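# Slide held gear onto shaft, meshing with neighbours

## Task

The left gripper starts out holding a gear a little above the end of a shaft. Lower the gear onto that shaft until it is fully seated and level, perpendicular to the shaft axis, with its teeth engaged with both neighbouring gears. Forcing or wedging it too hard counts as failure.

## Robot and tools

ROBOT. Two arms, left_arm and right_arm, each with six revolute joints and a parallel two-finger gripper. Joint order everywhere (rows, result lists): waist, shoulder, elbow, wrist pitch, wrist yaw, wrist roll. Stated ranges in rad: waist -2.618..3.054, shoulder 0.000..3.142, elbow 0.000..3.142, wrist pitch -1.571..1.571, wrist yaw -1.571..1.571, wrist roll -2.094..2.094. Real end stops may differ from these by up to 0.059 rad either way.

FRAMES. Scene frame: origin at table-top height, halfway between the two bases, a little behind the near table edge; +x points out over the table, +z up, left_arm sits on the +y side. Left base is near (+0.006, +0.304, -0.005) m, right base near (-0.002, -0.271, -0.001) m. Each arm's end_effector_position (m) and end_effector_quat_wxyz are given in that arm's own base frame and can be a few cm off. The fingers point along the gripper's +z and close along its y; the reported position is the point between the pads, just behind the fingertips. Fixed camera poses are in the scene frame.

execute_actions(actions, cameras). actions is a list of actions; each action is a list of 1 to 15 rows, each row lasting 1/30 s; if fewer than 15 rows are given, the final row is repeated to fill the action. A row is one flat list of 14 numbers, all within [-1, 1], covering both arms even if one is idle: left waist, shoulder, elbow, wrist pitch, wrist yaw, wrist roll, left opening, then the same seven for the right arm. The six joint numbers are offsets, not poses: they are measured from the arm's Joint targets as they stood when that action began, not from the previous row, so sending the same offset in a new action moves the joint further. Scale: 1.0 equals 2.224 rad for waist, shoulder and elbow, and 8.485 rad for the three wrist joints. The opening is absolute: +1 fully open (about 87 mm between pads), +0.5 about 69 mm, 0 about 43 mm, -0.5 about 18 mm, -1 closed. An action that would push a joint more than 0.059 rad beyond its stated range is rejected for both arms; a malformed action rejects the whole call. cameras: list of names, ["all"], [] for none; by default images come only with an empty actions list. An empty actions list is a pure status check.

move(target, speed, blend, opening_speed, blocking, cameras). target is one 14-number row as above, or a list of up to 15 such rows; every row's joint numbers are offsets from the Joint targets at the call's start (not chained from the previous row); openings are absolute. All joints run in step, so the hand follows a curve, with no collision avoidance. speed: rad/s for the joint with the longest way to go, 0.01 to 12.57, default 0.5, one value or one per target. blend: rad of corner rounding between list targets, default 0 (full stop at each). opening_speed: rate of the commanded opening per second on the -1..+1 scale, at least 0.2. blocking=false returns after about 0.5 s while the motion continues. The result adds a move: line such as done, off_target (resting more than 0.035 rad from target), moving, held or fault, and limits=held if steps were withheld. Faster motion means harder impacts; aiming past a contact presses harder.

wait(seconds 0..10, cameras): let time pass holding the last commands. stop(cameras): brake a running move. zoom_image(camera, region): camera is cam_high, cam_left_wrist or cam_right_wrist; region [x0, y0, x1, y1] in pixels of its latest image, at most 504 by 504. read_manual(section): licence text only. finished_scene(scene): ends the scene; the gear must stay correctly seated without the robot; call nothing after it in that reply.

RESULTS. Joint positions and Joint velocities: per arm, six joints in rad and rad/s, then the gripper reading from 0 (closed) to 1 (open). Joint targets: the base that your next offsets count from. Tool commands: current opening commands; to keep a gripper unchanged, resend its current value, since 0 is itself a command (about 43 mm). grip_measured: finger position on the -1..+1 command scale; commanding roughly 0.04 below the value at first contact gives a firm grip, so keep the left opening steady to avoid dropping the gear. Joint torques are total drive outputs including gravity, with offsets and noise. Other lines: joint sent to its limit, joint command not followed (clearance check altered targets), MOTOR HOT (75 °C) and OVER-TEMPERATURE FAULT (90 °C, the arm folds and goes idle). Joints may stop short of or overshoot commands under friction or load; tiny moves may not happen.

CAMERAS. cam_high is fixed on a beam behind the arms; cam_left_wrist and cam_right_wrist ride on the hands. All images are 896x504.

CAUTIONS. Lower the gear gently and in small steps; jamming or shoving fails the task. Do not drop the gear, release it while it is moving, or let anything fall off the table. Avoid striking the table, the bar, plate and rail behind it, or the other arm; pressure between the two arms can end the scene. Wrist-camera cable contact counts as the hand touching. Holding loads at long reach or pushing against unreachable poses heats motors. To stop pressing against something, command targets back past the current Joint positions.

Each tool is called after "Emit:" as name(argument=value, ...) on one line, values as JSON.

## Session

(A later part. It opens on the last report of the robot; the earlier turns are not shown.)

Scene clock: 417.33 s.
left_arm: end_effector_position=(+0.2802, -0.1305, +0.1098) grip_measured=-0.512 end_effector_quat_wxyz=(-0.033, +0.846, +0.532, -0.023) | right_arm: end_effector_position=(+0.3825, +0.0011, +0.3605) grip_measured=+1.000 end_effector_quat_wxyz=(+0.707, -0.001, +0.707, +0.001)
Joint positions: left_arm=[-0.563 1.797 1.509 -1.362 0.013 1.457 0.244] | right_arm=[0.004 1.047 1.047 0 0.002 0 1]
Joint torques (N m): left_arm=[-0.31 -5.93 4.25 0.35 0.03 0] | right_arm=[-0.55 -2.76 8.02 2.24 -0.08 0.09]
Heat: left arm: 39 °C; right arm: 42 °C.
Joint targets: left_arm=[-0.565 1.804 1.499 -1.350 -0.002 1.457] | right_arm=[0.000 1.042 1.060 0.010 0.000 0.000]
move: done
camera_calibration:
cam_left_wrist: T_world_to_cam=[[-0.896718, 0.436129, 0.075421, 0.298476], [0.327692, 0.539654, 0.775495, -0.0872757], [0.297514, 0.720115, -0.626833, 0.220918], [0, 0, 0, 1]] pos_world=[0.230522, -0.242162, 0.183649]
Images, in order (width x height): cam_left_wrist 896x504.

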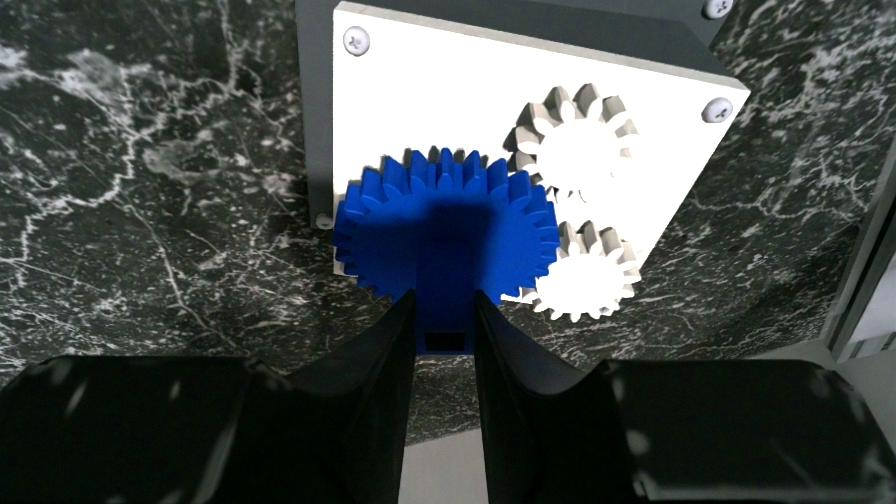

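Emit:
move(target=[0,0,-0.0035,0.00093,0,0,-1,0,0,0,0,0,0,1], speed=0.05)

Emit:
move(target=[0,0,-0.0035,0.00093,0,0,-1,0,0,0,0,0,0,1], speed=0.05, cameras=["cam_left_wrist","cam_high"])

Emit:
zoom_image(camera="cam_left_wrist", region=[320, 60, 680, 360])

Emit:
zoom_image(camera="cam_high", region=[450, 200, 590, 310])

Scene clock: 424.40 s.
left_arm: end_effector_position=(+0.2803, -0.1306, +0.1096) grip_measured=-0.512 end_effector_quat_wxyz=(-0.033, +0.846, +0.532, -0.023) | right_arm: end_effector_position=(+0.3825, +0.0011, +0.3605) grip_measured=+1.000 end_effector_quat_wxyz=(+0.707, -0.001, +0.707, +0.001)
Joint positions: left_arm=[-0.563 1.797 1.508 -1.361 0.013 1.457 0.244] | right_arm=[0.004 1.047 1.047 0 0.002 0 1]
Joint torques (N m): left_arm=[-0.25 -5.89 3.67 0.41 0.04 -0.01] | right_arm=[-0.54 -2.77 8.02 2.24 -0.08 0.09]
Heat: left arm: 39 °C; right arm: 42 °C.
Joint targets: left_arm=[-0.565 1.804 1.491 -1.342 -0.002 1.457] | right_arm=[0.000 1.042 1.060 0.010 0.000 0.000]
move: done

Scene clock: 425.10 s.
left_arm: end_effector_position=(+0.2800, -0.1308, +0.1091) grip_measured=-0.512 end_effector_quat_wxyz=(-0.033, +0.846, +0.531, -0.023) | right_arm: end_effector_position=(+0.3825, +0.0011, +0.3605) grip_measured=+1.000 end_effector_quat_wxyz=(+0.707, -0.001, +0.707, +0.001)
Joint positions: left_arm=[-0.564 1.797 1.506 -1.359 0.013 1.457 0.244] | right_arm=[0.004 1.047 1.047 0 0.002 0 1]
Joint torques (N m): left_arm=[-0.25 -5.96 3.22 0.49 0.04 -0.02] | right_arm=[-0.55 -2.76 8.01 2.24 -0.08 0.09]
Heat: left arm: 39 °C; right arm: 42 °C.
Joint targets: left_arm=[-0.565 1.804 1.483 -1.334 -0.002 1.457] | right_arm=[0.000 1.042 1.060 0.010 0.000 0.000]
move: done
camera_calibration:
cam_left_wrist: T_world_to_cam=[[-0.896232, 0.437125, 0.0754289, 0.298387], [0.328292, 0.539275, 0.775505, -0.0867264], [0.298315, 0.719795, -0.62682, 0.220477], [0, 0, 0, 1]] pos_world=[0.230124, -0.242362, 0.182949]
Images, in order (width x height): cam_high 896x504, cam_left_wrist 896x504.

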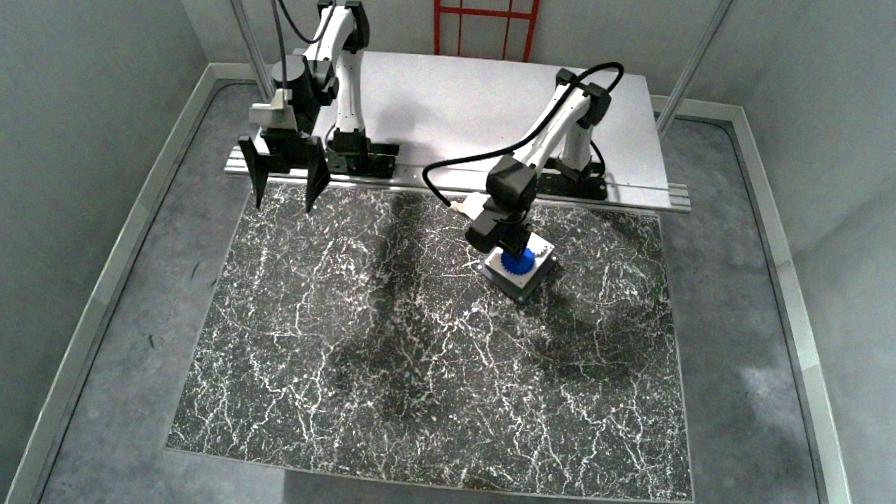

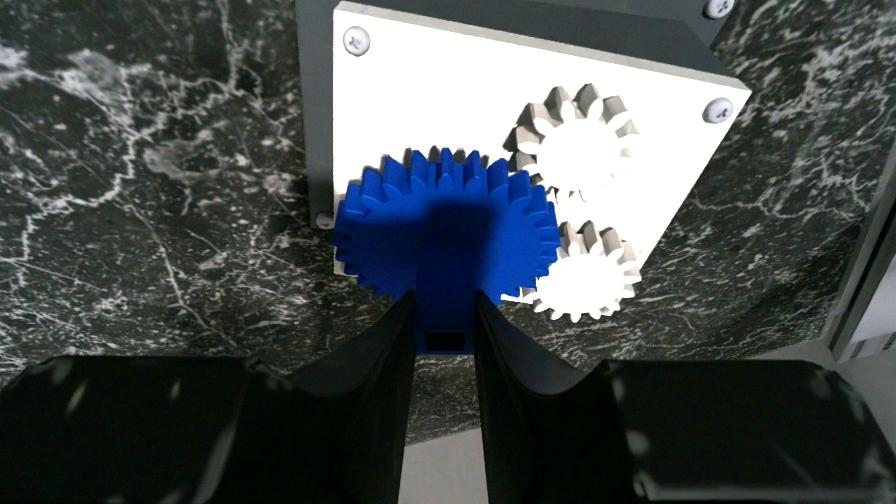

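Scaled by 1.400 from the camera's 896x504 image, which has a finer 1280x720 frame.

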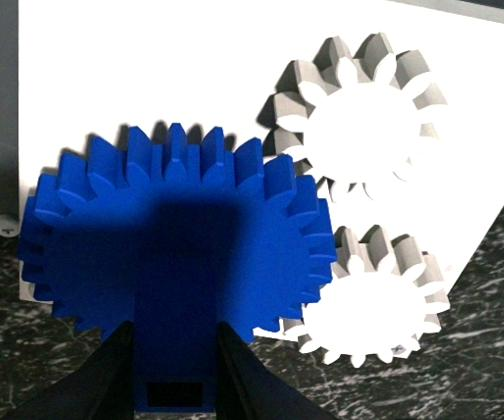

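Scaled by 3.600 from the camera's 896x504 image, which has a finer 1280x720 frame.

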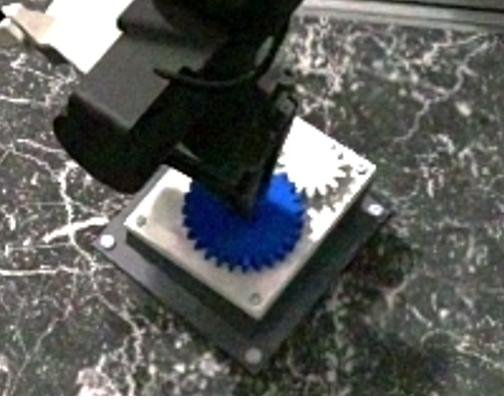

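Emit:
move(target=[0.006,0,0.0018,-0.0005,0,0,-1,0,0,0,0,0,0,1], speed=0.05)

Emit:
move(target=[-0.006,0,0,-0.0016,0,0,-1,0,0,0,0,0,0,1], speed=0.05)

Emit:
move(target=[-0.006,0,0,0.0016,0,0,-1,0,0,0,0,0,0,1], speed=0.05)

Emit:
move(target=[0.006,0,0,0.0016,0,0,-1,0,0,0,0,0,0,1], speed=0.05)

Scene clock: 448.23 s.
left_arm: end_effector_position=(+0.2800, -0.1308, +0.1091) grip_measured=-0.512 end_effector_quat_wxyz=(-0.033, +0.846, +0.531, -0.023) | right_arm: end_effector_position=(+0.3825, +0.0011, +0.3605) grip_measured=+1.000 end_effector_quat_wxyz=(+0.707, -0.001, +0.707, +0.001)
Joint positions: left_arm=[-0.564 1.797 1.506 -1.359 0.013 1.457 0.244] | right_arm=[0.004 1.047 1.047 0 0.002 0 1]
Joint torques (N m): left_arm=[0.91 -6.02 3.59 0.41 0.04 -0.03] | right_arm=[-0.55 -2.77 8.02 2.24 -0.08 0.09]
Heat: left arm: 39 °C; right arm: 42 °C.
Joint targets: left_arm=[-0.552 1.804 1.487 -1.338 -0.002 1.457] | right_arm=[0.000 1.042 1.060 0.010 0.000 0.000]
move: done

Scene clock: 448.93 s.
left_arm: end_effector_position=(+0.2800, -0.1308, +0.1091) grip_measured=-0.512 end_effector_quat_wxyz=(-0.033, +0.846, +0.531, -0.023) | right_arm: end_effector_position=(+0.3825, +0.0011, +0.3605) grip_measured=+1.000 end_effector_quat_wxyz=(+0.707, -0.001, +0.707, +0.001)
Joint positions: left_arm=[-0.564 1.797 1.506 -1.359 0.013 1.457 0.244] | right_arm=[0.004 1.047 1.047 0 0.002 0 1]
Joint torques (N m): left_arm=[-0.16 -5.94 3.51 0.32 0.03 0] | right_arm=[-0.55 -2.77 8.01 2.24 -0.08 0.09]
Heat: left arm: 39 °C; right arm: 42 °C.
Joint targets: left_arm=[-0.565 1.804 1.487 -1.352 -0.002 1.457] | right_arm=[0.000 1.042 1.060 0.010 0.000 0.000]
move: done

Scene clock: 449.67 s.
left_arm: end_effector_position=(+0.2799, -0.1317, +0.1095) grip_measured=-0.512 end_effector_quat_wxyz=(-0.035, +0.849, +0.527, -0.018) | right_arm: end_effector_position=(+0.3825, +0.0011, +0.3605) grip_measured=+1.000 end_effector_quat_wxyz=(+0.707, -0.001, +0.707, +0.001)
Joint positions: left_arm=[-0.572 1.797 1.506 -1.359 0.003 1.457 0.244] | right_arm=[0.004 1.047 1.047 0 0.002 0 1]
Joint torques (N m): left_arm=[-0.68 -5.96 3.54 0.44 0.13 -0.03] | right_arm=[-0.55 -2.76 8.02 2.24 -0.08 0.09]
Heat: left arm: 39 °C; right arm: 42 °C.
Joint targets: left_arm=[-0.579 1.804 1.487 -1.338 -0.002 1.457] | right_arm=[0.000 1.042 1.060 0.010 0.000 0.000]
move: done

Scene clock: 450.37 s.
left_arm: end_effector_position=(+0.2799, -0.1317, +0.1095) grip_measured=-0.512 end_effector_quat_wxyz=(-0.035, +0.849, +0.527, -0.018) | right_arm: end_effector_position=(+0.3825, +0.0011, +0.3605) grip_measured=+1.000 end_effector_quat_wxyz=(+0.707, -0.001, +0.707, +0.001)
Joint positions: left_arm=[-0.572 1.797 1.506 -1.359 0.003 1.457 0.244] | right_arm=[0.004 1.047 1.047 0 0.002 0 1]
Joint torques (N m): left_arm=[0.57 -5.9 3.59 0.56 0.14 -0.03] | right_arm=[-0.57 -2.76 8.02 2.24 -0.08 0.09]
Heat: left arm: 39 °C; right arm: 42 °C.
Joint targets: left_arm=[-0.565 1.804 1.487 -1.325 -0.002 1.457] | right_arm=[0.000 1.042 1.060 0.010 0.000 0.000]
move: done

Emit:
execute_actions(actions=[])

Emit:
zoom_image(camera="cam_left_wrist", region=[480, 110, 600, 200])

Emit:
zoom_image(camera="cam_left_wrist", region=[500, 210, 620, 330])

Scene clock: 461.77 s.
left_arm: end_effector_position=(+0.2799, -0.1317, +0.1095) grip_measured=-0.512 end_effector_quat_wxyz=(-0.035, +0.849, +0.527, -0.018) | right_arm: end_effector_position=(+0.3825, +0.0011, +0.3605) grip_measured=+1.000 end_effector_quat_wxyz=(+0.707, -0.001, +0.707, +0.001)
Joint positions: left_arm=[-0.572 1.797 1.506 -1.359 0.003 1.457 0.244] | right_arm=[0.004 1.047 1.047 0 0.002 0 1]
Joint velocities: within noise
Joint torques (N m): left_arm=[0.58 -6.05 3.58 0.57 0.13 0] | right_arm=[-0.54 -2.76 8.02 2.24 -0.08 0.09]
Heat: left arm: 38 °C; right arm: 42 °C.
Joint targets: left_arm=[-0.565 1.804 1.487 -1.325 -0.002 1.457] | right_arm=[0.000 1.042 1.060 0.010 0.000 0.000]
Tool commands: left_gripper/opening=-1.0 right_gripper/opening=+1.0
camera_calibration:
cam_left_wrist: T_world_to_cam=[[-0.892552, 0.444777, 0.0743197, 0.298823], [0.329062, 0.529718, 0.781739, -0.0886976], [0.308331, 0.722199, -0.619161, 0.218087], [0, 0, 0, 1]] pos_world=[0.228659, -0.243427, 0.182161]
cam_right_wrist: T_world_to_cam=[[0.00658263, -0.999953, 0.0070664, -0.00581764], [-0.760316, -0.00959483, -0.649482, 0.545187], [0.64952, -0.0010974, -0.760344, 0.17068], [0, 0, 0, 1]] pos_world=[0.303693, -0.000399085, 0.483906]

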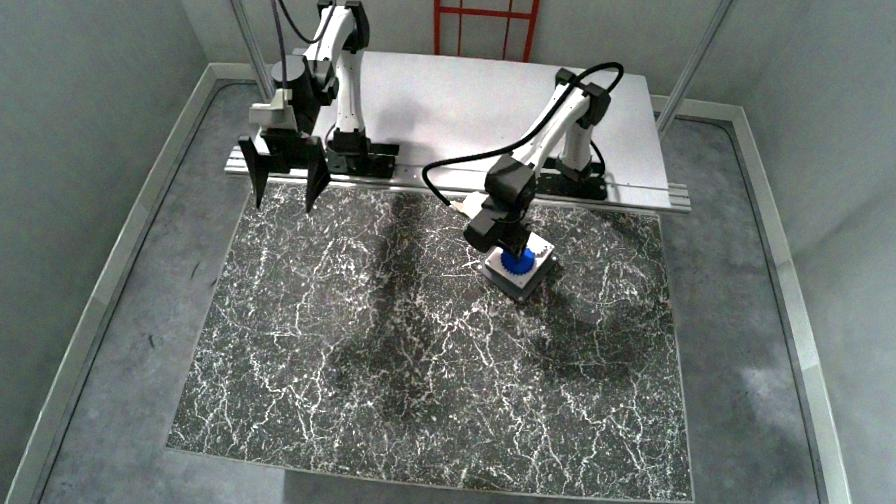

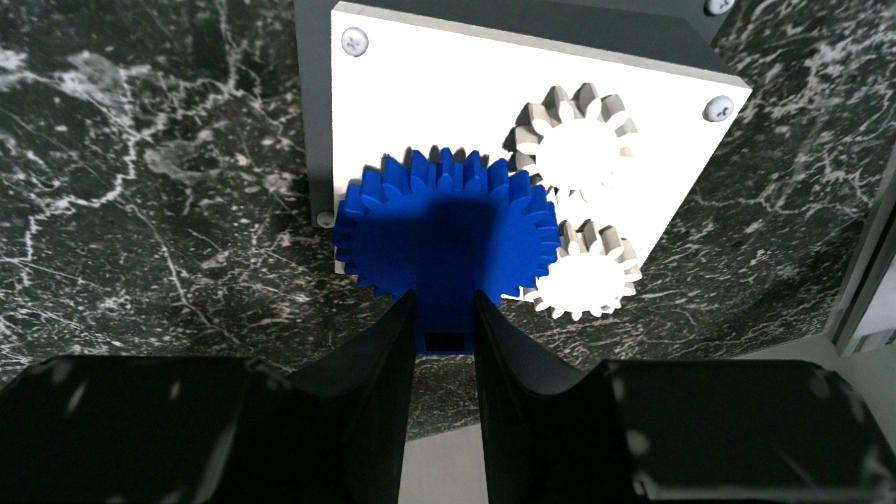

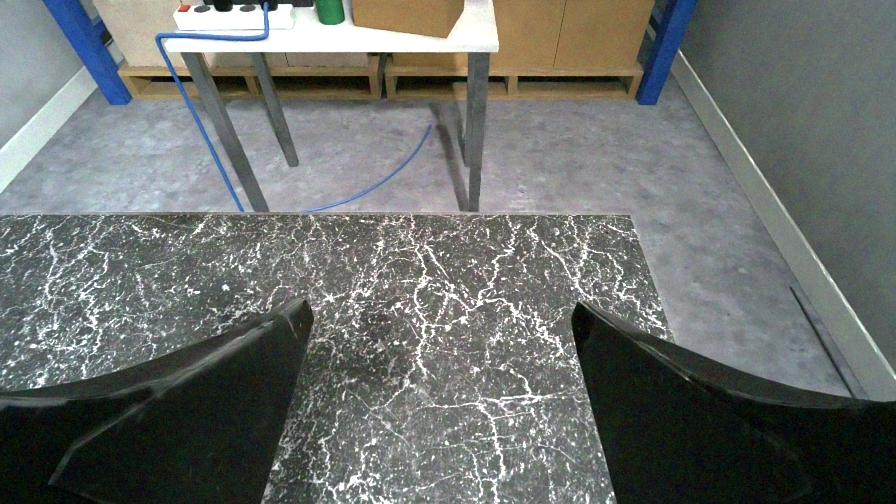

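Scaled by 4.200 from the camera's 896x504 image, which has a finer 1280x720 frame.

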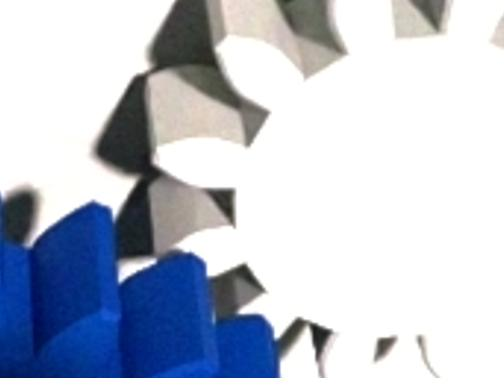

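Scaled by 4.200 from the camera's 896x504 image, which has a finer 1280x720 frame.

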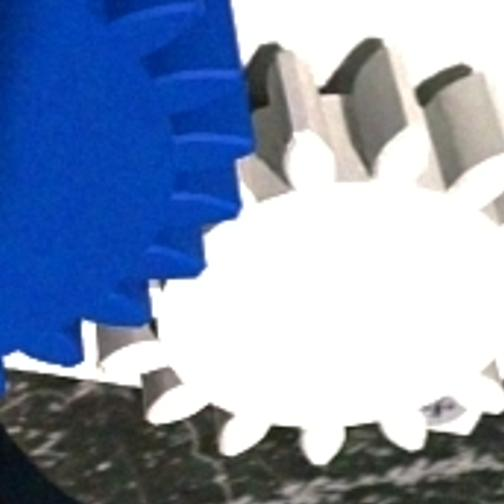

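Emit:
move(target=[0,0,-0.001,-0.0024,0,0.0045,-1,0,0,0,0,0,0,1], speed=0.1)

Emit:
move(target=[0,0,0,-0.0006,0,0.0045,-1,0,0,0,0,0,0,1], speed=0.1)

Emit:
move(target=[0,0,0,-0.0006,0,0.0045,-1,0,0,0,0,0,0,1], speed=0.1)

Emit:
move(target=[0,0,0,-0.0006,0,0.0045,-1,0,0,0,0,0,0,1], speed=0.1, cameras=["cam_left_wrist"])

Emit:
zoom_image(camera="cam_left_wrist", region=[480, 110, 640, 330])

Scene clock: 489.57 s.
left_arm: end_effector_position=(+0.2800, -0.1318, +0.1093) grip_measured=-0.512 end_effector_quat_wxyz=(-0.036, +0.852, +0.521, -0.019) | right_arm: end_effector_position=(+0.3825, +0.0011, +0.3605) grip_measured=+1.000 end_effector_quat_wxyz=(+0.707, -0.001, +0.707, +0.001)
Joint positions: left_arm=[-0.572 1.797 1.505 -1.36 0.003 1.471 0.244] | right_arm=[0.004 1.047 1.047 0 0.002 0 1]
Joint torques (N m): left_arm=[0.53 -5.98 3.29 0.38 0.16 0.25] | right_arm=[-0.54 -2.76 8.02 2.24 -0.08 0.09]
Heat: left arm: 38 °C; right arm: 42 °C.
Joint targets: left_arm=[-0.565 1.804 1.485 -1.345 -0.002 1.496] | right_arm=[0.000 1.042 1.060 0.010 0.000 0.000]
move: done

Scene clock: 490.50 s.
left_arm: end_effector_position=(+0.2803, -0.1318, +0.1093) grip_measured=-0.512 end_effector_quat_wxyz=(-0.038, +0.862, +0.505, -0.021) | right_arm: end_effector_position=(+0.3825, +0.0011, +0.3605) grip_measured=+1.000 end_effector_quat_wxyz=(+0.707, -0.001, +0.707, +0.001)
Joint positions: left_arm=[-0.572 1.797 1.505 -1.365 0.003 1.509 0.244] | right_arm=[0.004 1.047 1.047 0 0.002 0 1]
Joint torques (N m): left_arm=[0.51 -5.94 3.47 0.4 0.12 0.23] | right_arm=[-0.55 -2.77 8.02 2.24 -0.08 0.09]
Heat: left arm: 38 °C; right arm: 42 °C.
Joint targets: left_arm=[-0.565 1.804 1.485 -1.350 -0.002 1.534] | right_arm=[0.000 1.042 1.060 0.010 0.000 0.000]
move: done

Scene clock: 491.43 s.
left_arm: end_effector_position=(+0.2806, -0.1319, +0.1093) grip_measured=-0.512 end_effector_quat_wxyz=(-0.040, +0.871, +0.489, -0.023) | right_arm: end_effector_position=(+0.3825, +0.0011, +0.3605) grip_measured=+1.000 end_effector_quat_wxyz=(+0.707, -0.001, +0.707, +0.001)
Joint positions: left_arm=[-0.572 1.797 1.505 -1.371 0.003 1.547 0.244] | right_arm=[0.004 1.047 1.047 0 0.002 0 1]
Joint torques (N m): left_arm=[0.58 -5.9 3.34 0.35 0.13 0.26] | right_arm=[-0.55 -2.77 8.02 2.24 -0.08 0.09]
Heat: left arm: 38 °C; right arm: 42 °C.
Joint targets: left_arm=[-0.565 1.804 1.485 -1.355 -0.002 1.572] | right_arm=[0.000 1.042 1.060 0.010 0.000 0.000]
move: done

Scene clock: 492.37 s.
left_arm: end_effector_position=(+0.2806, -0.1319, +0.1090) grip_measured=-0.512 end_effector_quat_wxyz=(-0.042, +0.880, +0.472, -0.025) | right_arm: end_effector_position=(+0.3825, +0.0011, +0.3605) grip_measured=+1.000 end_effector_quat_wxyz=(+0.707, -0.001, +0.707, +0.001)
Joint positions: left_arm=[-0.572 1.797 1.504 -1.375 0.003 1.586 0.244] | right_arm=[0.004 1.047 1.047 0 0.002 0 1]
Joint torques (N m): left_arm=[0.4 -5.97 3.49 0.32 0.13 0.25] | right_arm=[-0.55 -2.77 8.02 2.24 -0.08 0.09]
Heat: left arm: 38 °C; right arm: 42 °C.
Joint targets: left_arm=[-0.565 1.804 1.485 -1.360 -0.002 1.610] | right_arm=[0.000 1.042 1.060 0.010 0.000 0.000]
move: done
camera_calibration:
cam_left_wrist: T_world_to_cam=[[-0.826701, 0.554956, 0.092681, 0.29366], [0.410488, 0.482243, 0.773913, -0.116597], [0.384793, 0.677839, -0.626474, 0.191142], [0, 0, 0, 1]] pos_world=[0.21708, -0.236303, 0.182765]
Images, in order (width x height): cam_left_wrist 896x504.

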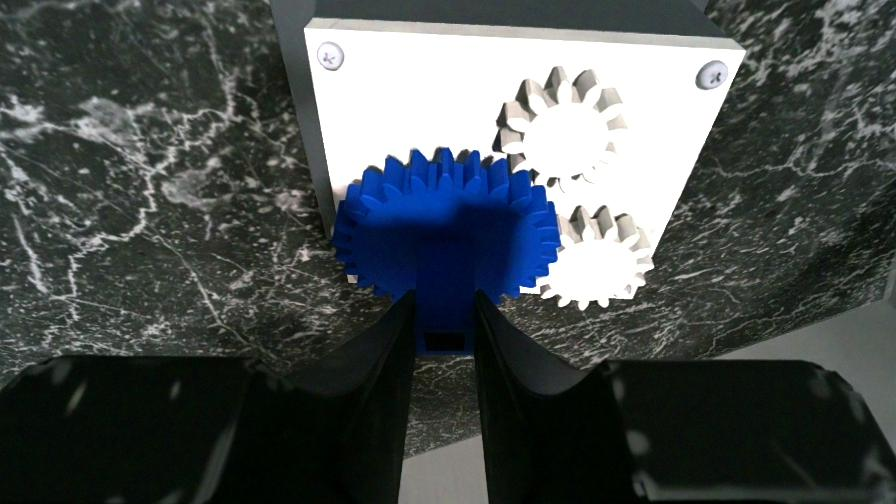

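Scaled by 2.291 from the camera's 896x504 image, which has a finer 1280x720 frame.

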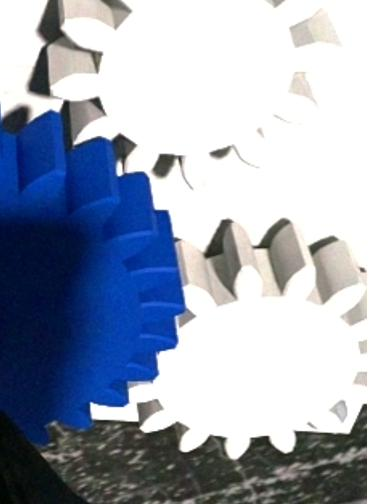

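Emit:
move(target=[0,0,-0.0015,-0.0002,0,0.0045,-1,0,0,0,0,0,0,1], speed=0.1)

Emit:
move(target=[0,0,0,-0.0006,0,0.0045,-1,0,0,0,0,0,0,1], speed=0.1)

Emit:
move(target=[0,0,0,-0.0006,0,0.0045,-1,0,0,0,0,0,0,1], speed=0.1)

Scene clock: 500.70 s.
left_arm: end_effector_position=(+0.2808, -0.1321, +0.1086) grip_measured=-0.512 end_effector_quat_wxyz=(-0.044, +0.889, +0.455, -0.027) | right_arm: end_effector_position=(+0.3825, +0.0011, +0.3605) grip_measured=+1.000 end_effector_quat_wxyz=(+0.707, -0.001, +0.707, +0.001)
Joint positions: left_arm=[-0.572 1.797 1.503 -1.38 0.003 1.624 0.244] | right_arm=[0.004 1.047 1.047 0 0.002 0 1]
Joint torques (N m): left_arm=[0.49 -5.87 3.26 0.34 0.13 0.23] | right_arm=[-0.55 -2.76 8.02 2.24 -0.08 0.09]
Heat: left arm: 38 °C; right arm: 42 °C.
Joint targets: left_arm=[-0.565 1.804 1.482 -1.362 -0.002 1.649] | right_arm=[0.000 1.042 1.060 0.010 0.000 0.000]
move: done

Scene clock: 501.63 s.
left_arm: end_effector_position=(+0.2802, -0.1319, +0.1075) grip_measured=-0.512 end_effector_quat_wxyz=(-0.047, +0.898, +0.437, -0.030) | right_arm: end_effector_position=(+0.3825, +0.0011, +0.3605) grip_measured=+1.000 end_effector_quat_wxyz=(+0.707, -0.001, +0.707, +0.001)
Joint positions: left_arm=[-0.572 1.797 1.498 -1.384 0.003 1.664 0.244] | right_arm=[0.004 1.047 1.047 0 0.002 0 1]
Joint torques (N m): left_arm=[0.55 -5.94 3.64 0.35 0.14 0.24] | right_arm=[-0.55 -2.76 8.01 2.24 -0.08 0.09]
Heat: left arm: 38 °C; right arm: 43 °C.
Joint targets: left_arm=[-0.565 1.804 1.482 -1.367 -0.002 1.687] | right_arm=[0.000 1.042 1.060 0.010 0.000 0.000]
move: done

Scene clock: 502.50 s.
left_arm: end_effector_position=(+0.2807, -0.1323, +0.1074) grip_measured=-0.512 end_effector_quat_wxyz=(-0.047, +0.903, +0.425, -0.031) | right_arm: end_effector_position=(+0.3825, +0.0011, +0.3605) grip_measured=+1.000 end_effector_quat_wxyz=(+0.707, -0.001, +0.707, +0.001)
Joint positions: left_arm=[-0.572 1.797 1.498 -1.386 0.003 1.69 0.244] | right_arm=[0.004 1.047 1.047 0 0.002 0 1]
Joint torques (N m): left_arm=[0.46 -5.86 3.67 0.3 0.14 0.33] | right_arm=[-0.55 -2.76 8.02 2.24 -0.08 0.09]
Heat: left arm: 38 °C; right arm: 43 °C.
Joint targets: left_arm=[-0.565 1.804 1.482 -1.372 -0.002 1.725] | right_arm=[0.000 1.042 1.060 0.010 0.000 0.000]
move: done

Emit:
move(target=[0,0,-0.0025,0.0008,0,-0.002,-1,0,0,0,0,0,0,1], speed=0.1)

Emit:
move(target=[0,0,-0.0025,0.0008,0,0,-1,0,0,0,0,0,0,1], speed=0.1, cameras=["cam_left_wrist"])

Emit:
zoom_image(camera="cam_left_wrist", region=[480, 110, 640, 330])

Scene clock: 508.47 s.
left_arm: end_effector_position=(+0.2805, -0.1322, +0.1073) grip_measured=-0.512 end_effector_quat_wxyz=(-0.048, +0.903, +0.425, -0.032) | right_arm: end_effector_position=(+0.3825, +0.0011, +0.3605) grip_measured=+1.000 end_effector_quat_wxyz=(+0.707, -0.001, +0.707, +0.001)
Joint positions: left_arm=[-0.572 1.797 1.497 -1.386 0.003 1.69 0.244] | right_arm=[0.004 1.047 1.047 0 0.002 0 1]
Joint torques (N m): left_arm=[0.43 -5.87 3.32 0.34 0.12 0.18] | right_arm=[-0.55 -2.76 8.01 2.24 -0.08 0.09]
Heat: left arm: 38 °C; right arm: 43 °C.
Joint targets: left_arm=[-0.565 1.804 1.476 -1.365 -0.002 1.708] | right_arm=[0.000 1.042 1.060 0.010 0.000 0.000]
move: done

Scene clock: 509.17 s.
left_arm: end_effector_position=(+0.2803, -0.1321, +0.1071) grip_measured=-0.512 end_effector_quat_wxyz=(-0.048, +0.903, +0.425, -0.032) | right_arm: end_effector_position=(+0.3825, +0.0011, +0.3605) grip_measured=+1.000 end_effector_quat_wxyz=(+0.707, -0.001, +0.707, +0.001)
Joint positions: left_arm=[-0.572 1.797 1.497 -1.386 0.003 1.69 0.244] | right_arm=[0.004 1.047 1.047 0 0.002 0 1]
Joint torques (N m): left_arm=[0.55 -5.93 2.84 0.44 0.15 0.21] | right_arm=[-0.55 -2.77 8.01 2.24 -0.08 0.09]
Heat: left arm: 38 °C; right arm: 43 °C.
Joint targets: left_arm=[-0.565 1.804 1.470 -1.359 -0.002 1.708] | right_arm=[0.000 1.042 1.060 0.010 0.000 0.000]
move: done
camera_calibration:
cam_left_wrist: T_world_to_cam=[[-0.762835, 0.637348, 0.108954, 0.284904], [0.473849, 0.436391, 0.764873, -0.137879], [0.439944, 0.635099, -0.6349, 0.170023], [0, 0, 0, 1]] pos_world=[0.207868, -0.229396, 0.182366]
Images, in order (width x height): cam_left_wrist 896x504.

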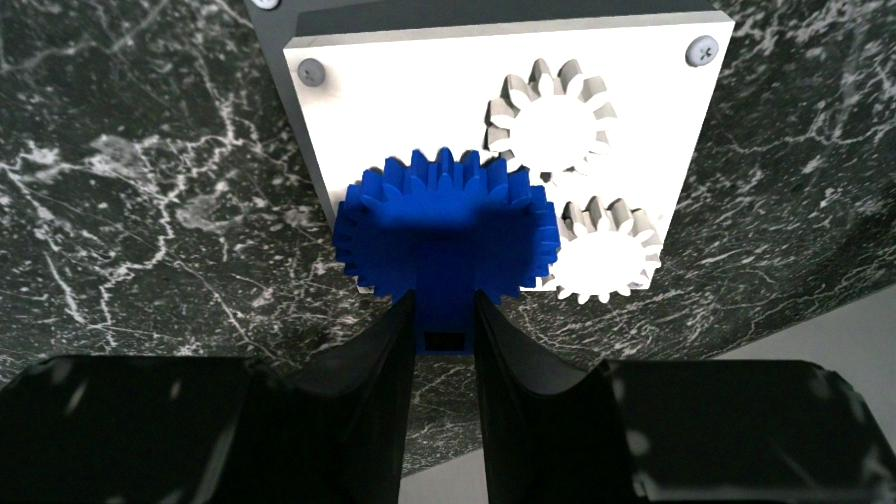

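Scaled by 2.291 from the camera's 896x504 image, which has a finer 1280x720 frame.

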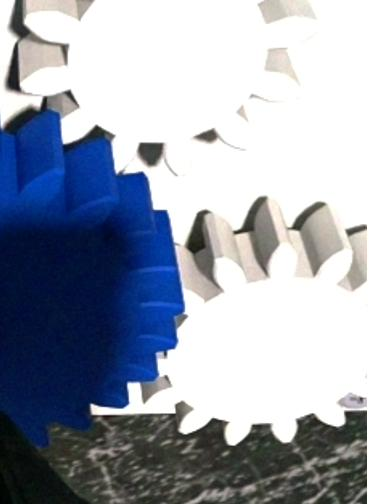

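Emit:
move(target=[0,0,0.002,0,0,-0.009,-1,0,0,0,0,0,0,1], speed=0.1)

Emit:
move(target=[0,0,0,0.0012,0,-0.009,-1,0,0,0,0,0,0,1], speed=0.1)

Emit:
move(target=[0,0,0,-0.0006,0,0.011,-1,0,0,0,0,0,0,1], speed=0.1)

Emit:
move(target=[0,0,0,-0.0012,0,0.011,-1,0,0,0,0,0,0,1], speed=0.1)

Scene clock: 521.87 s.
left_arm: end_effector_position=(+0.2800, -0.1316, +0.1072) grip_measured=-0.512 end_effector_quat_wxyz=(-0.047, +0.895, +0.443, -0.030) | right_arm: end_effector_position=(+0.3825, +0.0011, +0.3605) grip_measured=+1.000 end_effector_quat_wxyz=(+0.707, -0.001, +0.707, +0.001)
Joint positions: left_arm=[-0.572 1.797 1.497 -1.381 0.003 1.65 0.244] | right_arm=[0.004 1.047 1.047 0 0.002 0 1]
Joint torques (N m): left_arm=[0.53 -5.89 3.32 0.37 0.13 -0.23] | right_arm=[-0.55 -2.77 8.01 2.24 -0.08 0.09]
Heat: left arm: 38 °C; right arm: 43 °C.
Joint targets: left_arm=[-0.565 1.804 1.475 -1.359 -0.002 1.631] | right_arm=[0.000 1.042 1.060 0.010 0.000 0.000]
move: done

Scene clock: 523.10 s.
left_arm: end_effector_position=(+0.2798, -0.1314, +0.1072) grip_measured=-0.512 end_effector_quat_wxyz=(-0.043, +0.878, +0.476, -0.025) | right_arm: end_effector_position=(+0.3825, +0.0011, +0.3605) grip_measured=+1.000 end_effector_quat_wxyz=(+0.707, -0.001, +0.707, +0.001)
Joint positions: left_arm=[-0.572 1.797 1.497 -1.37 0.003 1.576 0.244] | right_arm=[0.004 1.047 1.047 0 0.002 0 1]
Joint torques (N m): left_arm=[0.49 -5.91 3.3 0.39 0.16 -0.23] | right_arm=[-0.55 -2.77 8.02 2.24 -0.08 0.09]
Heat: left arm: 38 °C; right arm: 43 °C.
Joint targets: left_arm=[-0.565 1.804 1.475 -1.348 -0.002 1.555] | right_arm=[0.000 1.042 1.060 0.010 0.000 0.000]
move: done

Scene clock: 524.50 s.
left_arm: end_effector_position=(+0.2805, -0.1319, +0.1071) grip_measured=-0.512 end_effector_quat_wxyz=(-0.044, +0.887, +0.458, -0.027) | right_arm: end_effector_position=(+0.3825, +0.0011, +0.3605) grip_measured=+1.000 end_effector_quat_wxyz=(+0.707, -0.001, +0.707, +0.001)
Joint positions: left_arm=[-0.572 1.797 1.497 -1.373 0.003 1.616 0.244] | right_arm=[0.004 1.047 1.047 0 0.002 0 1]
Joint torques (N m): left_arm=[0.54 -5.94 3.18 0.35 0.14 0.31] | right_arm=[-0.55 -2.76 8.02 2.24 -0.08 0.09]
Heat: left arm: 38 °C; right arm: 43 °C.
Joint targets: left_arm=[-0.565 1.804 1.475 -1.353 -0.002 1.648] | right_arm=[0.000 1.042 1.060 0.010 0.000 0.000]
move: done

Scene clock: 526.27 s.
left_arm: end_effector_position=(+0.2806, -0.1324, +0.1066) grip_measured=-0.512 end_effector_quat_wxyz=(-0.049, +0.909, +0.412, -0.033) | right_arm: end_effector_position=(+0.3825, +0.0011, +0.3605) grip_measured=+1.000 end_effector_quat_wxyz=(+0.707, -0.001, +0.707, +0.001)
Joint positions: left_arm=[-0.572 1.797 1.495 -1.387 0.003 1.718 0.244] | right_arm=[0.004 1.047 1.047 0 0.002 0 1]
Joint torques (N m): left_arm=[0.5 -5.96 3.4 0.37 0.13 0.25] | right_arm=[-0.54 -2.76 8.02 2.24 -0.08 0.09]
Heat: left arm: 38 °C; right arm: 43 °C.
Joint targets: left_arm=[-0.565 1.804 1.475 -1.363 -0.002 1.742] | right_arm=[0.000 1.042 1.060 0.010 0.000 0.000]
move: done

Emit:
execute_actions(actions=[])

Emit:
zoom_image(camera="cam_left_wrist", region=[330, 40, 690, 320])

Emit:
zoom_image(camera="cam_left_wrist", region=[480, 110, 640, 330])

Emit:
zoom_image(camera="cam_high", region=[480, 220, 570, 290])

Scene clock: 532.40 s.
left_arm: end_effector_position=(+0.2806, -0.1324, +0.1066) grip_measured=-0.512 end_effector_quat_wxyz=(-0.049, +0.909, +0.412, -0.033) | right_arm: end_effector_position=(+0.3825, +0.0011, +0.3605) grip_measured=+1.000 end_effector_quat_wxyz=(+0.707, -0.001, +0.707, +0.001)
Joint positions: left_arm=[-0.572 1.797 1.495 -1.387 0.003 1.718 0.244] | right_arm=[0.004 1.047 1.047 0 0.002 0 1]
Joint velocities: within noise
Joint torques (N m): left_arm=[0.47 -5.86 3.38 0.37 0.13 0.24] | right_arm=[-0.54 -2.77 8.02 2.24 -0.08 0.09]
Heat: left arm: 38 °C; right arm: 43 °C.
Joint targets: left_arm=[-0.565 1.804 1.475 -1.364 -0.002 1.742] | right_arm=[0.000 1.042 1.060 0.010 0.000 0.000]
Tool commands: left_gripper/opening=-1.0 right_gripper/opening=+1.0
camera_calibration:
cam_left_wrist: T_world_to_cam=[[-0.744465, 0.658296, 0.111434, 0.282725], [0.488984, 0.423945, 0.762342, -0.143089], [0.454605, 0.622027, -0.637509, 0.164212], [0, 0, 0, 1]] pos_world=[0.205796, -0.227599, 0.182265]
cam_right_wrist: T_world_to_cam=[[0.00658263, -0.999953, 0.0070664, -0.00581764], [-0.760316, -0.00959483, -0.649482, 0.545187], [0.64952, -0.0010974, -0.760344, 0.17068], [0, 0, 0, 1]] pos_world=[0.303693, -0.000399085, 0.483906]

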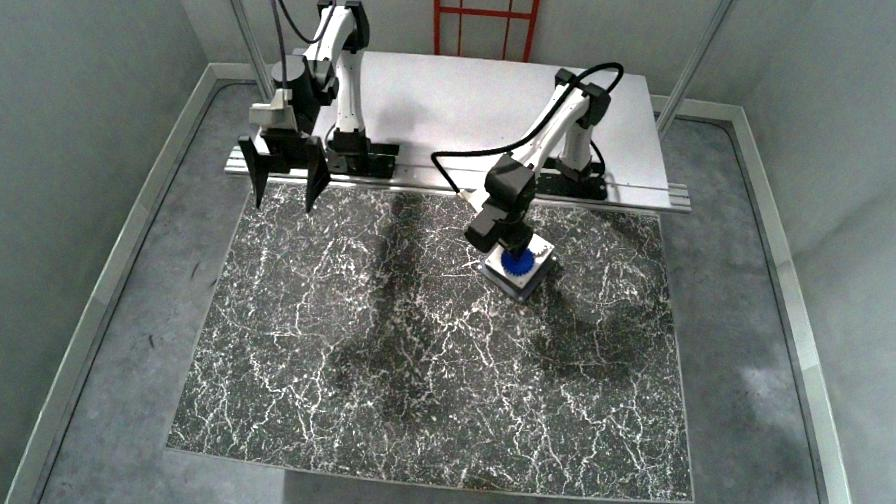

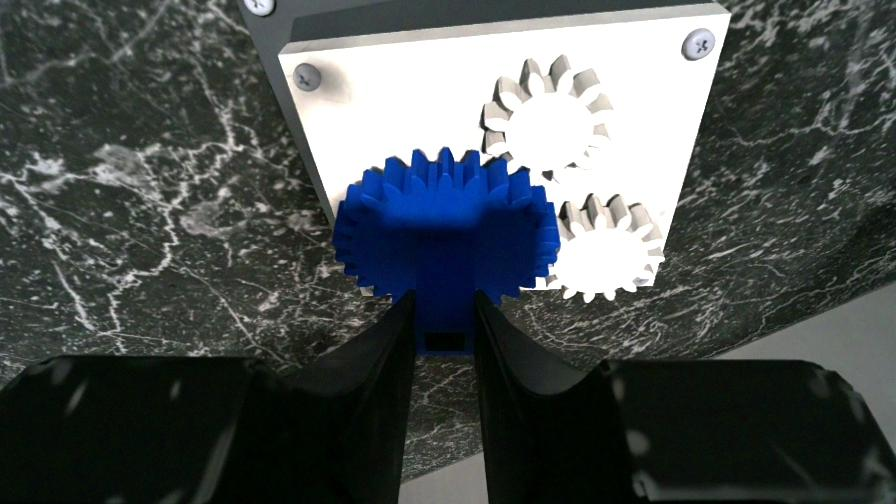

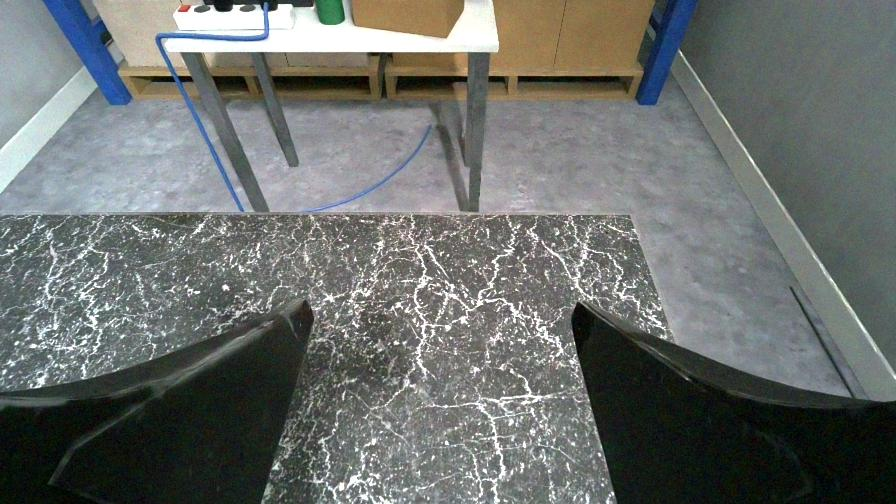

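Scaled by 1.400 from the camera's 896x504 image, which has a finer 1280x720 frame.

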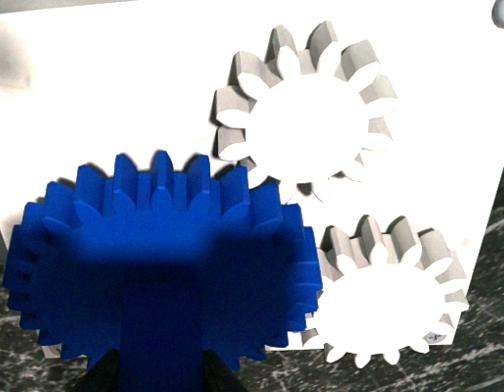

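Scaled by 2.291 from the camera's 896x504 image, which has a finer 1280x720 frame.

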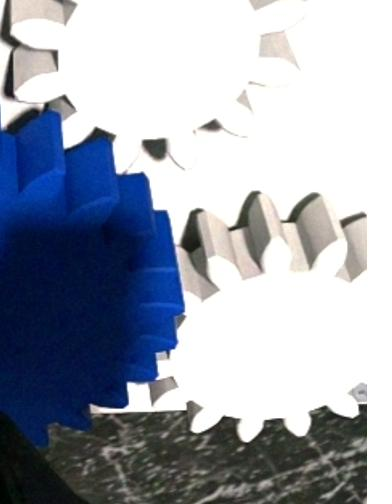

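Scaled by 5.600 from the camera's 896x504 image, which has a finer 1280x720 frame.

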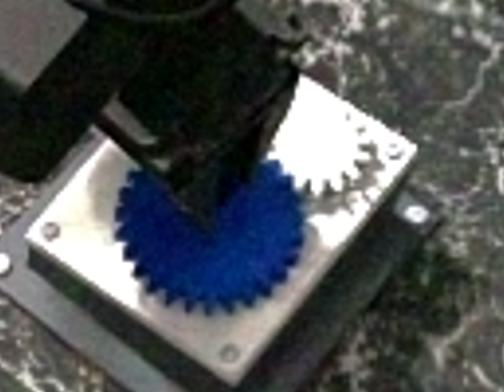

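Emit:
move(target=[0.004,0,0.0022,0,0,0,-1,0,0,0,0,0,0,1], speed=0.1)

Emit:
move(target=[0.0025,0,0,0,0,0,-1,0,0,0,0,0,0,1], speed=0.1)

Emit:
move(target=[0.0025,0,0,0,0,0,-1,0,0,0,0,0,0,1], speed=0.1)

Scene clock: 543.93 s.
left_arm: end_effector_position=(+0.2806, -0.1324, +0.1066) grip_measured=-0.512 end_effector_quat_wxyz=(-0.049, +0.909, +0.412, -0.033) | right_arm: end_effector_position=(+0.3825, +0.0011, +0.3605) grip_measured=+1.000 end_effector_quat_wxyz=(+0.707, -0.001, +0.707, +0.001)
Joint positions: left_arm=[-0.572 1.797 1.495 -1.387 0.003 1.718 0.244] | right_arm=[0.004 1.047 1.047 0 0.002 0 1]
Joint torques (N m): left_arm=[1.31 -5.9 3.71 0.37 0.14 0.23] | right_arm=[-0.55 -2.76 8.02 2.24 -0.08 0.09]
Heat: left arm: 38 °C; right arm: 43 °C.
Joint targets: left_arm=[-0.556 1.804 1.480 -1.364 -0.002 1.742] | right_arm=[0.000 1.042 1.060 0.010 0.000 0.000]
move: done

Scene clock: 544.63 s.
left_arm: end_effector_position=(+0.2807, -0.1322, +0.1066) grip_measured=-0.512 end_effector_quat_wxyz=(-0.049, +0.909, +0.412, -0.033) | right_arm: end_effector_position=(+0.3825, +0.0011, +0.3605) grip_measured=+1.000 end_effector_quat_wxyz=(+0.707, -0.001, +0.707, +0.001)
Joint positions: left_arm=[-0.572 1.797 1.495 -1.387 0.003 1.719 0.244] | right_arm=[0.004 1.047 1.047 0 0.002 0 1]
Joint torques (N m): left_arm=[1.81 -5.83 3.74 0.37 0.15 0.22] | right_arm=[-0.55 -2.77 8.02 2.24 -0.08 0.09]
Heat: left arm: 38 °C; right arm: 43 °C.
Joint targets: left_arm=[-0.551 1.804 1.480 -1.364 -0.002 1.742] | right_arm=[0.000 1.042 1.060 0.010 0.000 0.000]
move: done

Scene clock: 545.33 s.
left_arm: end_effector_position=(+0.2809, -0.1318, +0.1066) grip_measured=-0.512 end_effector_quat_wxyz=(-0.049, +0.909, +0.412, -0.033) | right_arm: end_effector_position=(+0.3825, +0.0011, +0.3605) grip_measured=+1.000 end_effector_quat_wxyz=(+0.707, -0.001, +0.707, +0.001)
Joint positions: left_arm=[-0.57 1.797 1.495 -1.387 0.003 1.72 0.244] | right_arm=[0.004 1.047 1.047 0 0.002 0 1]
Joint torques (N m): left_arm=[2.17 -5.86 3.67 0.4 0.13 0.21] | right_arm=[-0.55 -2.76 8.02 2.24 -0.08 0.09]
Heat: left arm: 38 °C; right arm: 43 °C.
Joint targets: left_arm=[-0.545 1.804 1.480 -1.364 -0.002 1.742] | right_arm=[0.000 1.042 1.060 0.010 0.000 0.000]
move: done

Emit:
move(target=[-0.0045,0,-0.001,0.0024,0,0,-1,0,0,0,0,0,0,1], speed=0.1)

Emit:
move(target=[0,0,0,0.0024,0,0,-1,0,0,0,0,0,0,1], speed=0.1)

Emit:
move(target=[0,0,0,-0.0048,0,0,-1,0,0,0,0,0,0,1], speed=0.1)

Emit:
move(target=[0,0,0,-0.0024,0,0,-1,0,0,0,0,0,0,1], speed=0.1)

Emit:
move(target=[0,0,0,0.0024,0.003,0,-1,0,0,0,0,0,0,1], speed=0.1)

Emit:
move(target=[0,0,0,0,0.003,0,-1,0,0,0,0,0,0,1], speed=0.1)

Emit:
move(target=[0,0,0,0,-0.009,0,-1,0,0,0,0,0,0,1], speed=0.1)

Scene clock: 578.30 s.
left_arm: end_effector_position=(+0.2809, -0.1318, +0.1066) grip_measured=-0.512 end_effector_quat_wxyz=(-0.049, +0.909, +0.412, -0.033) | right_arm: end_effector_position=(+0.3825, +0.0011, +0.3605) grip_measured=+1.000 end_effector_quat_wxyz=(+0.707, -0.001, +0.707, +0.001)
Joint positions: left_arm=[-0.57 1.797 1.495 -1.387 0.003 1.72 0.244] | right_arm=[0.004 1.047 1.047 0 0.002 0 1]
Joint torques (N m): left_arm=[1.28 -5.89 3.56 0.57 0.15 0.2] | right_arm=[-0.55 -2.76 8.02 2.24 -0.08 0.09]
Heat: left arm: 38 °C; right arm: 43 °C.
Joint targets: left_arm=[-0.555 1.804 1.477 -1.343 -0.002 1.742] | right_arm=[0.000 1.042 1.060 0.010 0.000 0.000]
move: off_target (left_arm); left_arm: the wrist pitch is farthest, 0.044 rad from its target

Scene clock: 579.00 s.
left_arm: end_effector_position=(+0.2811, -0.1319, +0.1066) grip_measured=-0.512 end_effector_quat_wxyz=(-0.049, +0.909, +0.412, -0.033) | right_arm: end_effector_position=(+0.3825, +0.0011, +0.3605) grip_measured=+1.000 end_effector_quat_wxyz=(+0.707, -0.001, +0.707, +0.001)
Joint positions: left_arm=[-0.57 1.797 1.495 -1.387 0.003 1.72 0.244] | right_arm=[0.004 1.047 1.047 0 0.002 0 1]
Joint torques (N m): left_arm=[1.26 -5.87 3.62 0.77 0.14 0.2] | right_arm=[-0.55 -2.77 8.02 2.24 -0.08 0.09]
Heat: left arm: 38 °C; right arm: 43 °C.
Joint targets: left_arm=[-0.555 1.804 1.477 -1.323 -0.002 1.742] | right_arm=[0.000 1.042 1.060 0.010 0.000 0.000]
move: off_target (left_arm); left_arm: the wrist pitch is farthest, 0.064 rad from its target

Scene clock: 579.70 s.
left_arm: end_effector_position=(+0.2809, -0.1318, +0.1066) grip_measured=-0.512 end_effector_quat_wxyz=(-0.049, +0.909, +0.412, -0.033) | right_arm: end_effector_position=(+0.3825, +0.0011, +0.3605) grip_measured=+1.000 end_effector_quat_wxyz=(+0.707, -0.001, +0.707, +0.001)
Joint positions: left_arm=[-0.57 1.797 1.495 -1.387 0.003 1.72 0.244] | right_arm=[0.004 1.047 1.047 0 0.002 0 1]
Joint torques (N m): left_arm=[1.28 -5.83 3.66 0.36 0.14 0.22] | right_arm=[-0.55 -2.77 8.02 2.24 -0.08 0.09]
Heat: left arm: 38 °C; right arm: 43 °C.
Joint targets: left_arm=[-0.555 1.804 1.477 -1.364 -0.002 1.742] | right_arm=[0.000 1.042 1.060 0.010 0.000 0.000]
move: done

Scene clock: 580.40 s.
left_arm: end_effector_position=(+0.2806, -0.1316, +0.1067) grip_measured=-0.512 end_effector_quat_wxyz=(-0.049, +0.909, +0.412, -0.034) | right_arm: end_effector_position=(+0.3825, +0.0011, +0.3605) grip_measured=+1.000 end_effector_quat_wxyz=(+0.707, -0.001, +0.707, +0.001)
Joint positions: left_arm=[-0.57 1.797 1.495 -1.389 0.003 1.721 0.244] | right_arm=[0.004 1.047 1.047 0 0.002 0 1]
Joint torques (N m): left_arm=[1.21 -5.87 3.56 0.22 0.13 0.2] | right_arm=[-0.54 -2.76 8.02 2.24 -0.08 0.09]
Heat: left arm: 38 °C; right arm: 43 °C.
Joint targets: left_arm=[-0.555 1.804 1.477 -1.384 -0.002 1.742] | right_arm=[0.000 1.042 1.060 0.010 0.000 0.000]
move: done

Scene clock: 581.10 s.
left_arm: end_effector_position=(+0.2803, -0.1321, +0.1065) grip_measured=-0.512 end_effector_quat_wxyz=(-0.049, +0.909, +0.412, -0.035) | right_arm: end_effector_position=(+0.3825, +0.0011, +0.3605) grip_measured=+1.000 end_effector_quat_wxyz=(+0.707, -0.001, +0.707, +0.001)
Joint positions: left_arm=[-0.57 1.797 1.495 -1.389 0.006 1.721 0.244] | right_arm=[0.004 1.047 1.047 0 0.002 0 1]
Joint torques (N m): left_arm=[1.22 -5.89 3.55 0.38 0.43 0.2] | right_arm=[-0.55 -2.76 8.02 2.24 -0.08 0.09]
Heat: left arm: 38 °C; right arm: 43 °C.
Joint targets: left_arm=[-0.555 1.804 1.477 -1.364 0.024 1.742] | right_arm=[0.000 1.042 1.060 0.010 0.000 0.000]
move: done

Scene clock: 581.80 s.
left_arm: end_effector_position=(+0.2801, -0.1324, +0.1064) grip_measured=-0.512 end_effector_quat_wxyz=(-0.048, +0.909, +0.412, -0.036) | right_arm: end_effector_position=(+0.3825, +0.0011, +0.3605) grip_measured=+1.000 end_effector_quat_wxyz=(+0.707, -0.001, +0.707, +0.001)
Joint positions: left_arm=[-0.57 1.797 1.495 -1.389 0.008 1.722 0.244] | right_arm=[0.004 1.047 1.047 0 0.002 0 1]
Joint torques (N m): left_arm=[1.32 -5.79 3.51 0.37 0.69 0.2] | right_arm=[-0.55 -2.76 8.01 2.24 -0.08 0.1]
Heat: left arm: 38 °C; right arm: 43 °C.
Joint targets: left_arm=[-0.555 1.804 1.477 -1.364 0.049 1.742] | right_arm=[0.000 1.042 1.060 0.010 0.000 0.000]
move: off_target (left_arm); left_arm: the wrist yaw is farthest, 0.041 rad from its target

Scene clock: 582.80 s.
left_arm: end_effector_position=(+0.2807, -0.1316, +0.1067) grip_measured=-0.512 end_effector_quat_wxyz=(-0.049, +0.909, +0.412, -0.034) | right_arm: end_effector_position=(+0.3825, +0.0011, +0.3605) grip_measured=+1.000 end_effector_quat_wxyz=(+0.707, -0.001, +0.707, +0.001)
Joint positions: left_arm=[-0.57 1.797 1.495 -1.389 0.003 1.722 0.244] | right_arm=[0.004 1.047 1.047 0 0.002 0 1]
Joint torques (N m): left_arm=[1.32 -5.82 3.54 0.39 -0.15 0.21] | right_arm=[-0.54 -2.77 8.02 2.24 -0.08 0.09]
Heat: left arm: 38 °C; right arm: 43 °C.
Joint targets: left_arm=[-0.555 1.804 1.477 -1.364 -0.027 1.742] | right_arm=[0.000 1.042 1.060 0.010 0.000 0.000]
move: done

Emit:
move(target=[0,0,0.009,0,0.003,0,-1,0,0,0,0,0,0,1], speed=0.1)

Emit:
move(target=[0.004,0,0,0,0,0,-1,0,0,0,0,0,0,1], speed=0.1)

Emit:
move(target=[-0.012,0,0,0,0,0,-1,0,0,0,0,0,0,1], speed=0.1)

Emit:
move(target=[-0.004,0,0,0,0,0,-1,0,0,0,0,0,0,1], speed=0.1)

Scene clock: 592.87 s.
left_arm: end_effector_position=(+0.2807, -0.1316, +0.1067) grip_measured=-0.512 end_effector_quat_wxyz=(-0.049, +0.909, +0.412, -0.034) | right_arm: end_effector_position=(+0.3825, +0.0011, +0.3605) grip_measured=+1.000 end_effector_quat_wxyz=(+0.707, -0.001, +0.707, +0.001)
Joint positions: left_arm=[-0.57 1.797 1.495 -1.389 0.003 1.722 0.244] | right_arm=[0.004 1.047 1.047 0 0.002 0 1]
Joint torques (N m): left_arm=[1.35 -5.82 5.11 0.37 0.12 0.19] | right_arm=[-0.55 -2.77 8.02 2.24 -0.08 0.09]
Heat: left arm: 38 °C; right arm: 43 °C.
Joint targets: left_arm=[-0.555 1.804 1.497 -1.364 -0.002 1.742] | right_arm=[0.000 1.042 1.060 0.010 0.000 0.000]
move: done

Scene clock: 593.57 s.
left_arm: end_effector_position=(+0.2807, -0.1316, +0.1067) grip_measured=-0.512 end_effector_quat_wxyz=(-0.049, +0.909, +0.412, -0.034) | right_arm: end_effector_position=(+0.3825, +0.0011, +0.3605) grip_measured=+1.000 end_effector_quat_wxyz=(+0.707, -0.001, +0.707, +0.001)
Joint positions: left_arm=[-0.57 1.797 1.495 -1.389 0.003 1.722 0.244] | right_arm=[0.004 1.047 1.047 0 0.002 0 1]
Joint torques (N m): left_arm=[2.06 -5.93 5.15 0.39 0.11 0.2] | right_arm=[-0.54 -2.77 8.02 2.24 -0.08 0.09]
Heat: left arm: 38 °C; right arm: 43 °C.
Joint targets: left_arm=[-0.546 1.804 1.497 -1.364 -0.002 1.742] | right_arm=[0.000 1.042 1.060 0.010 0.000 0.000]
move: done

Scene clock: 594.27 s.
left_arm: end_effector_position=(+0.2803, -0.1323, +0.1067) grip_measured=-0.512 end_effector_quat_wxyz=(-0.050, +0.910, +0.410, -0.034) | right_arm: end_effector_position=(+0.3825, +0.0011, +0.3605) grip_measured=+1.000 end_effector_quat_wxyz=(+0.707, -0.001, +0.707, +0.001)
Joint positions: left_arm=[-0.573 1.797 1.495 -1.389 0.002 1.722 0.244] | right_arm=[0.004 1.047 1.047 0 0.002 0 1]
Joint torques (N m): left_arm=[-0.17 -5.86 5.15 0.36 0.14 0.19] | right_arm=[-0.54 -2.77 8.03 2.24 -0.08 0.09]
Heat: left arm: 38 °C; right arm: 43 °C.
Joint targets: left_arm=[-0.573 1.804 1.497 -1.364 -0.002 1.742] | right_arm=[0.000 1.042 1.060 0.010 0.000 0.000]
move: done

Scene clock: 594.97 s.
left_arm: end_effector_position=(+0.2803, -0.1327, +0.1069) grip_measured=-0.512 end_effector_quat_wxyz=(-0.051, +0.911, +0.408, -0.031) | right_arm: end_effector_position=(+0.3825, +0.0011, +0.3605) grip_measured=+1.000 end_effector_quat_wxyz=(+0.707, -0.001, +0.707, +0.001)
Joint positions: left_arm=[-0.577 1.797 1.495 -1.389 -0.003 1.722 0.244] | right_arm=[0.004 1.047 1.047 0 0.002 0 1]
Joint torques (N m): left_arm=[-0.59 -5.87 5.08 0.37 0.17 0.22] | right_arm=[-0.55 -2.77 8.02 2.24 -0.08 0.09]
Heat: left arm: 38 °C; right arm: 43 °C.
Joint targets: left_arm=[-0.582 1.804 1.497 -1.364 -0.002 1.742] | right_arm=[0.000 1.042 1.060 0.010 0.000 0.000]
move: done


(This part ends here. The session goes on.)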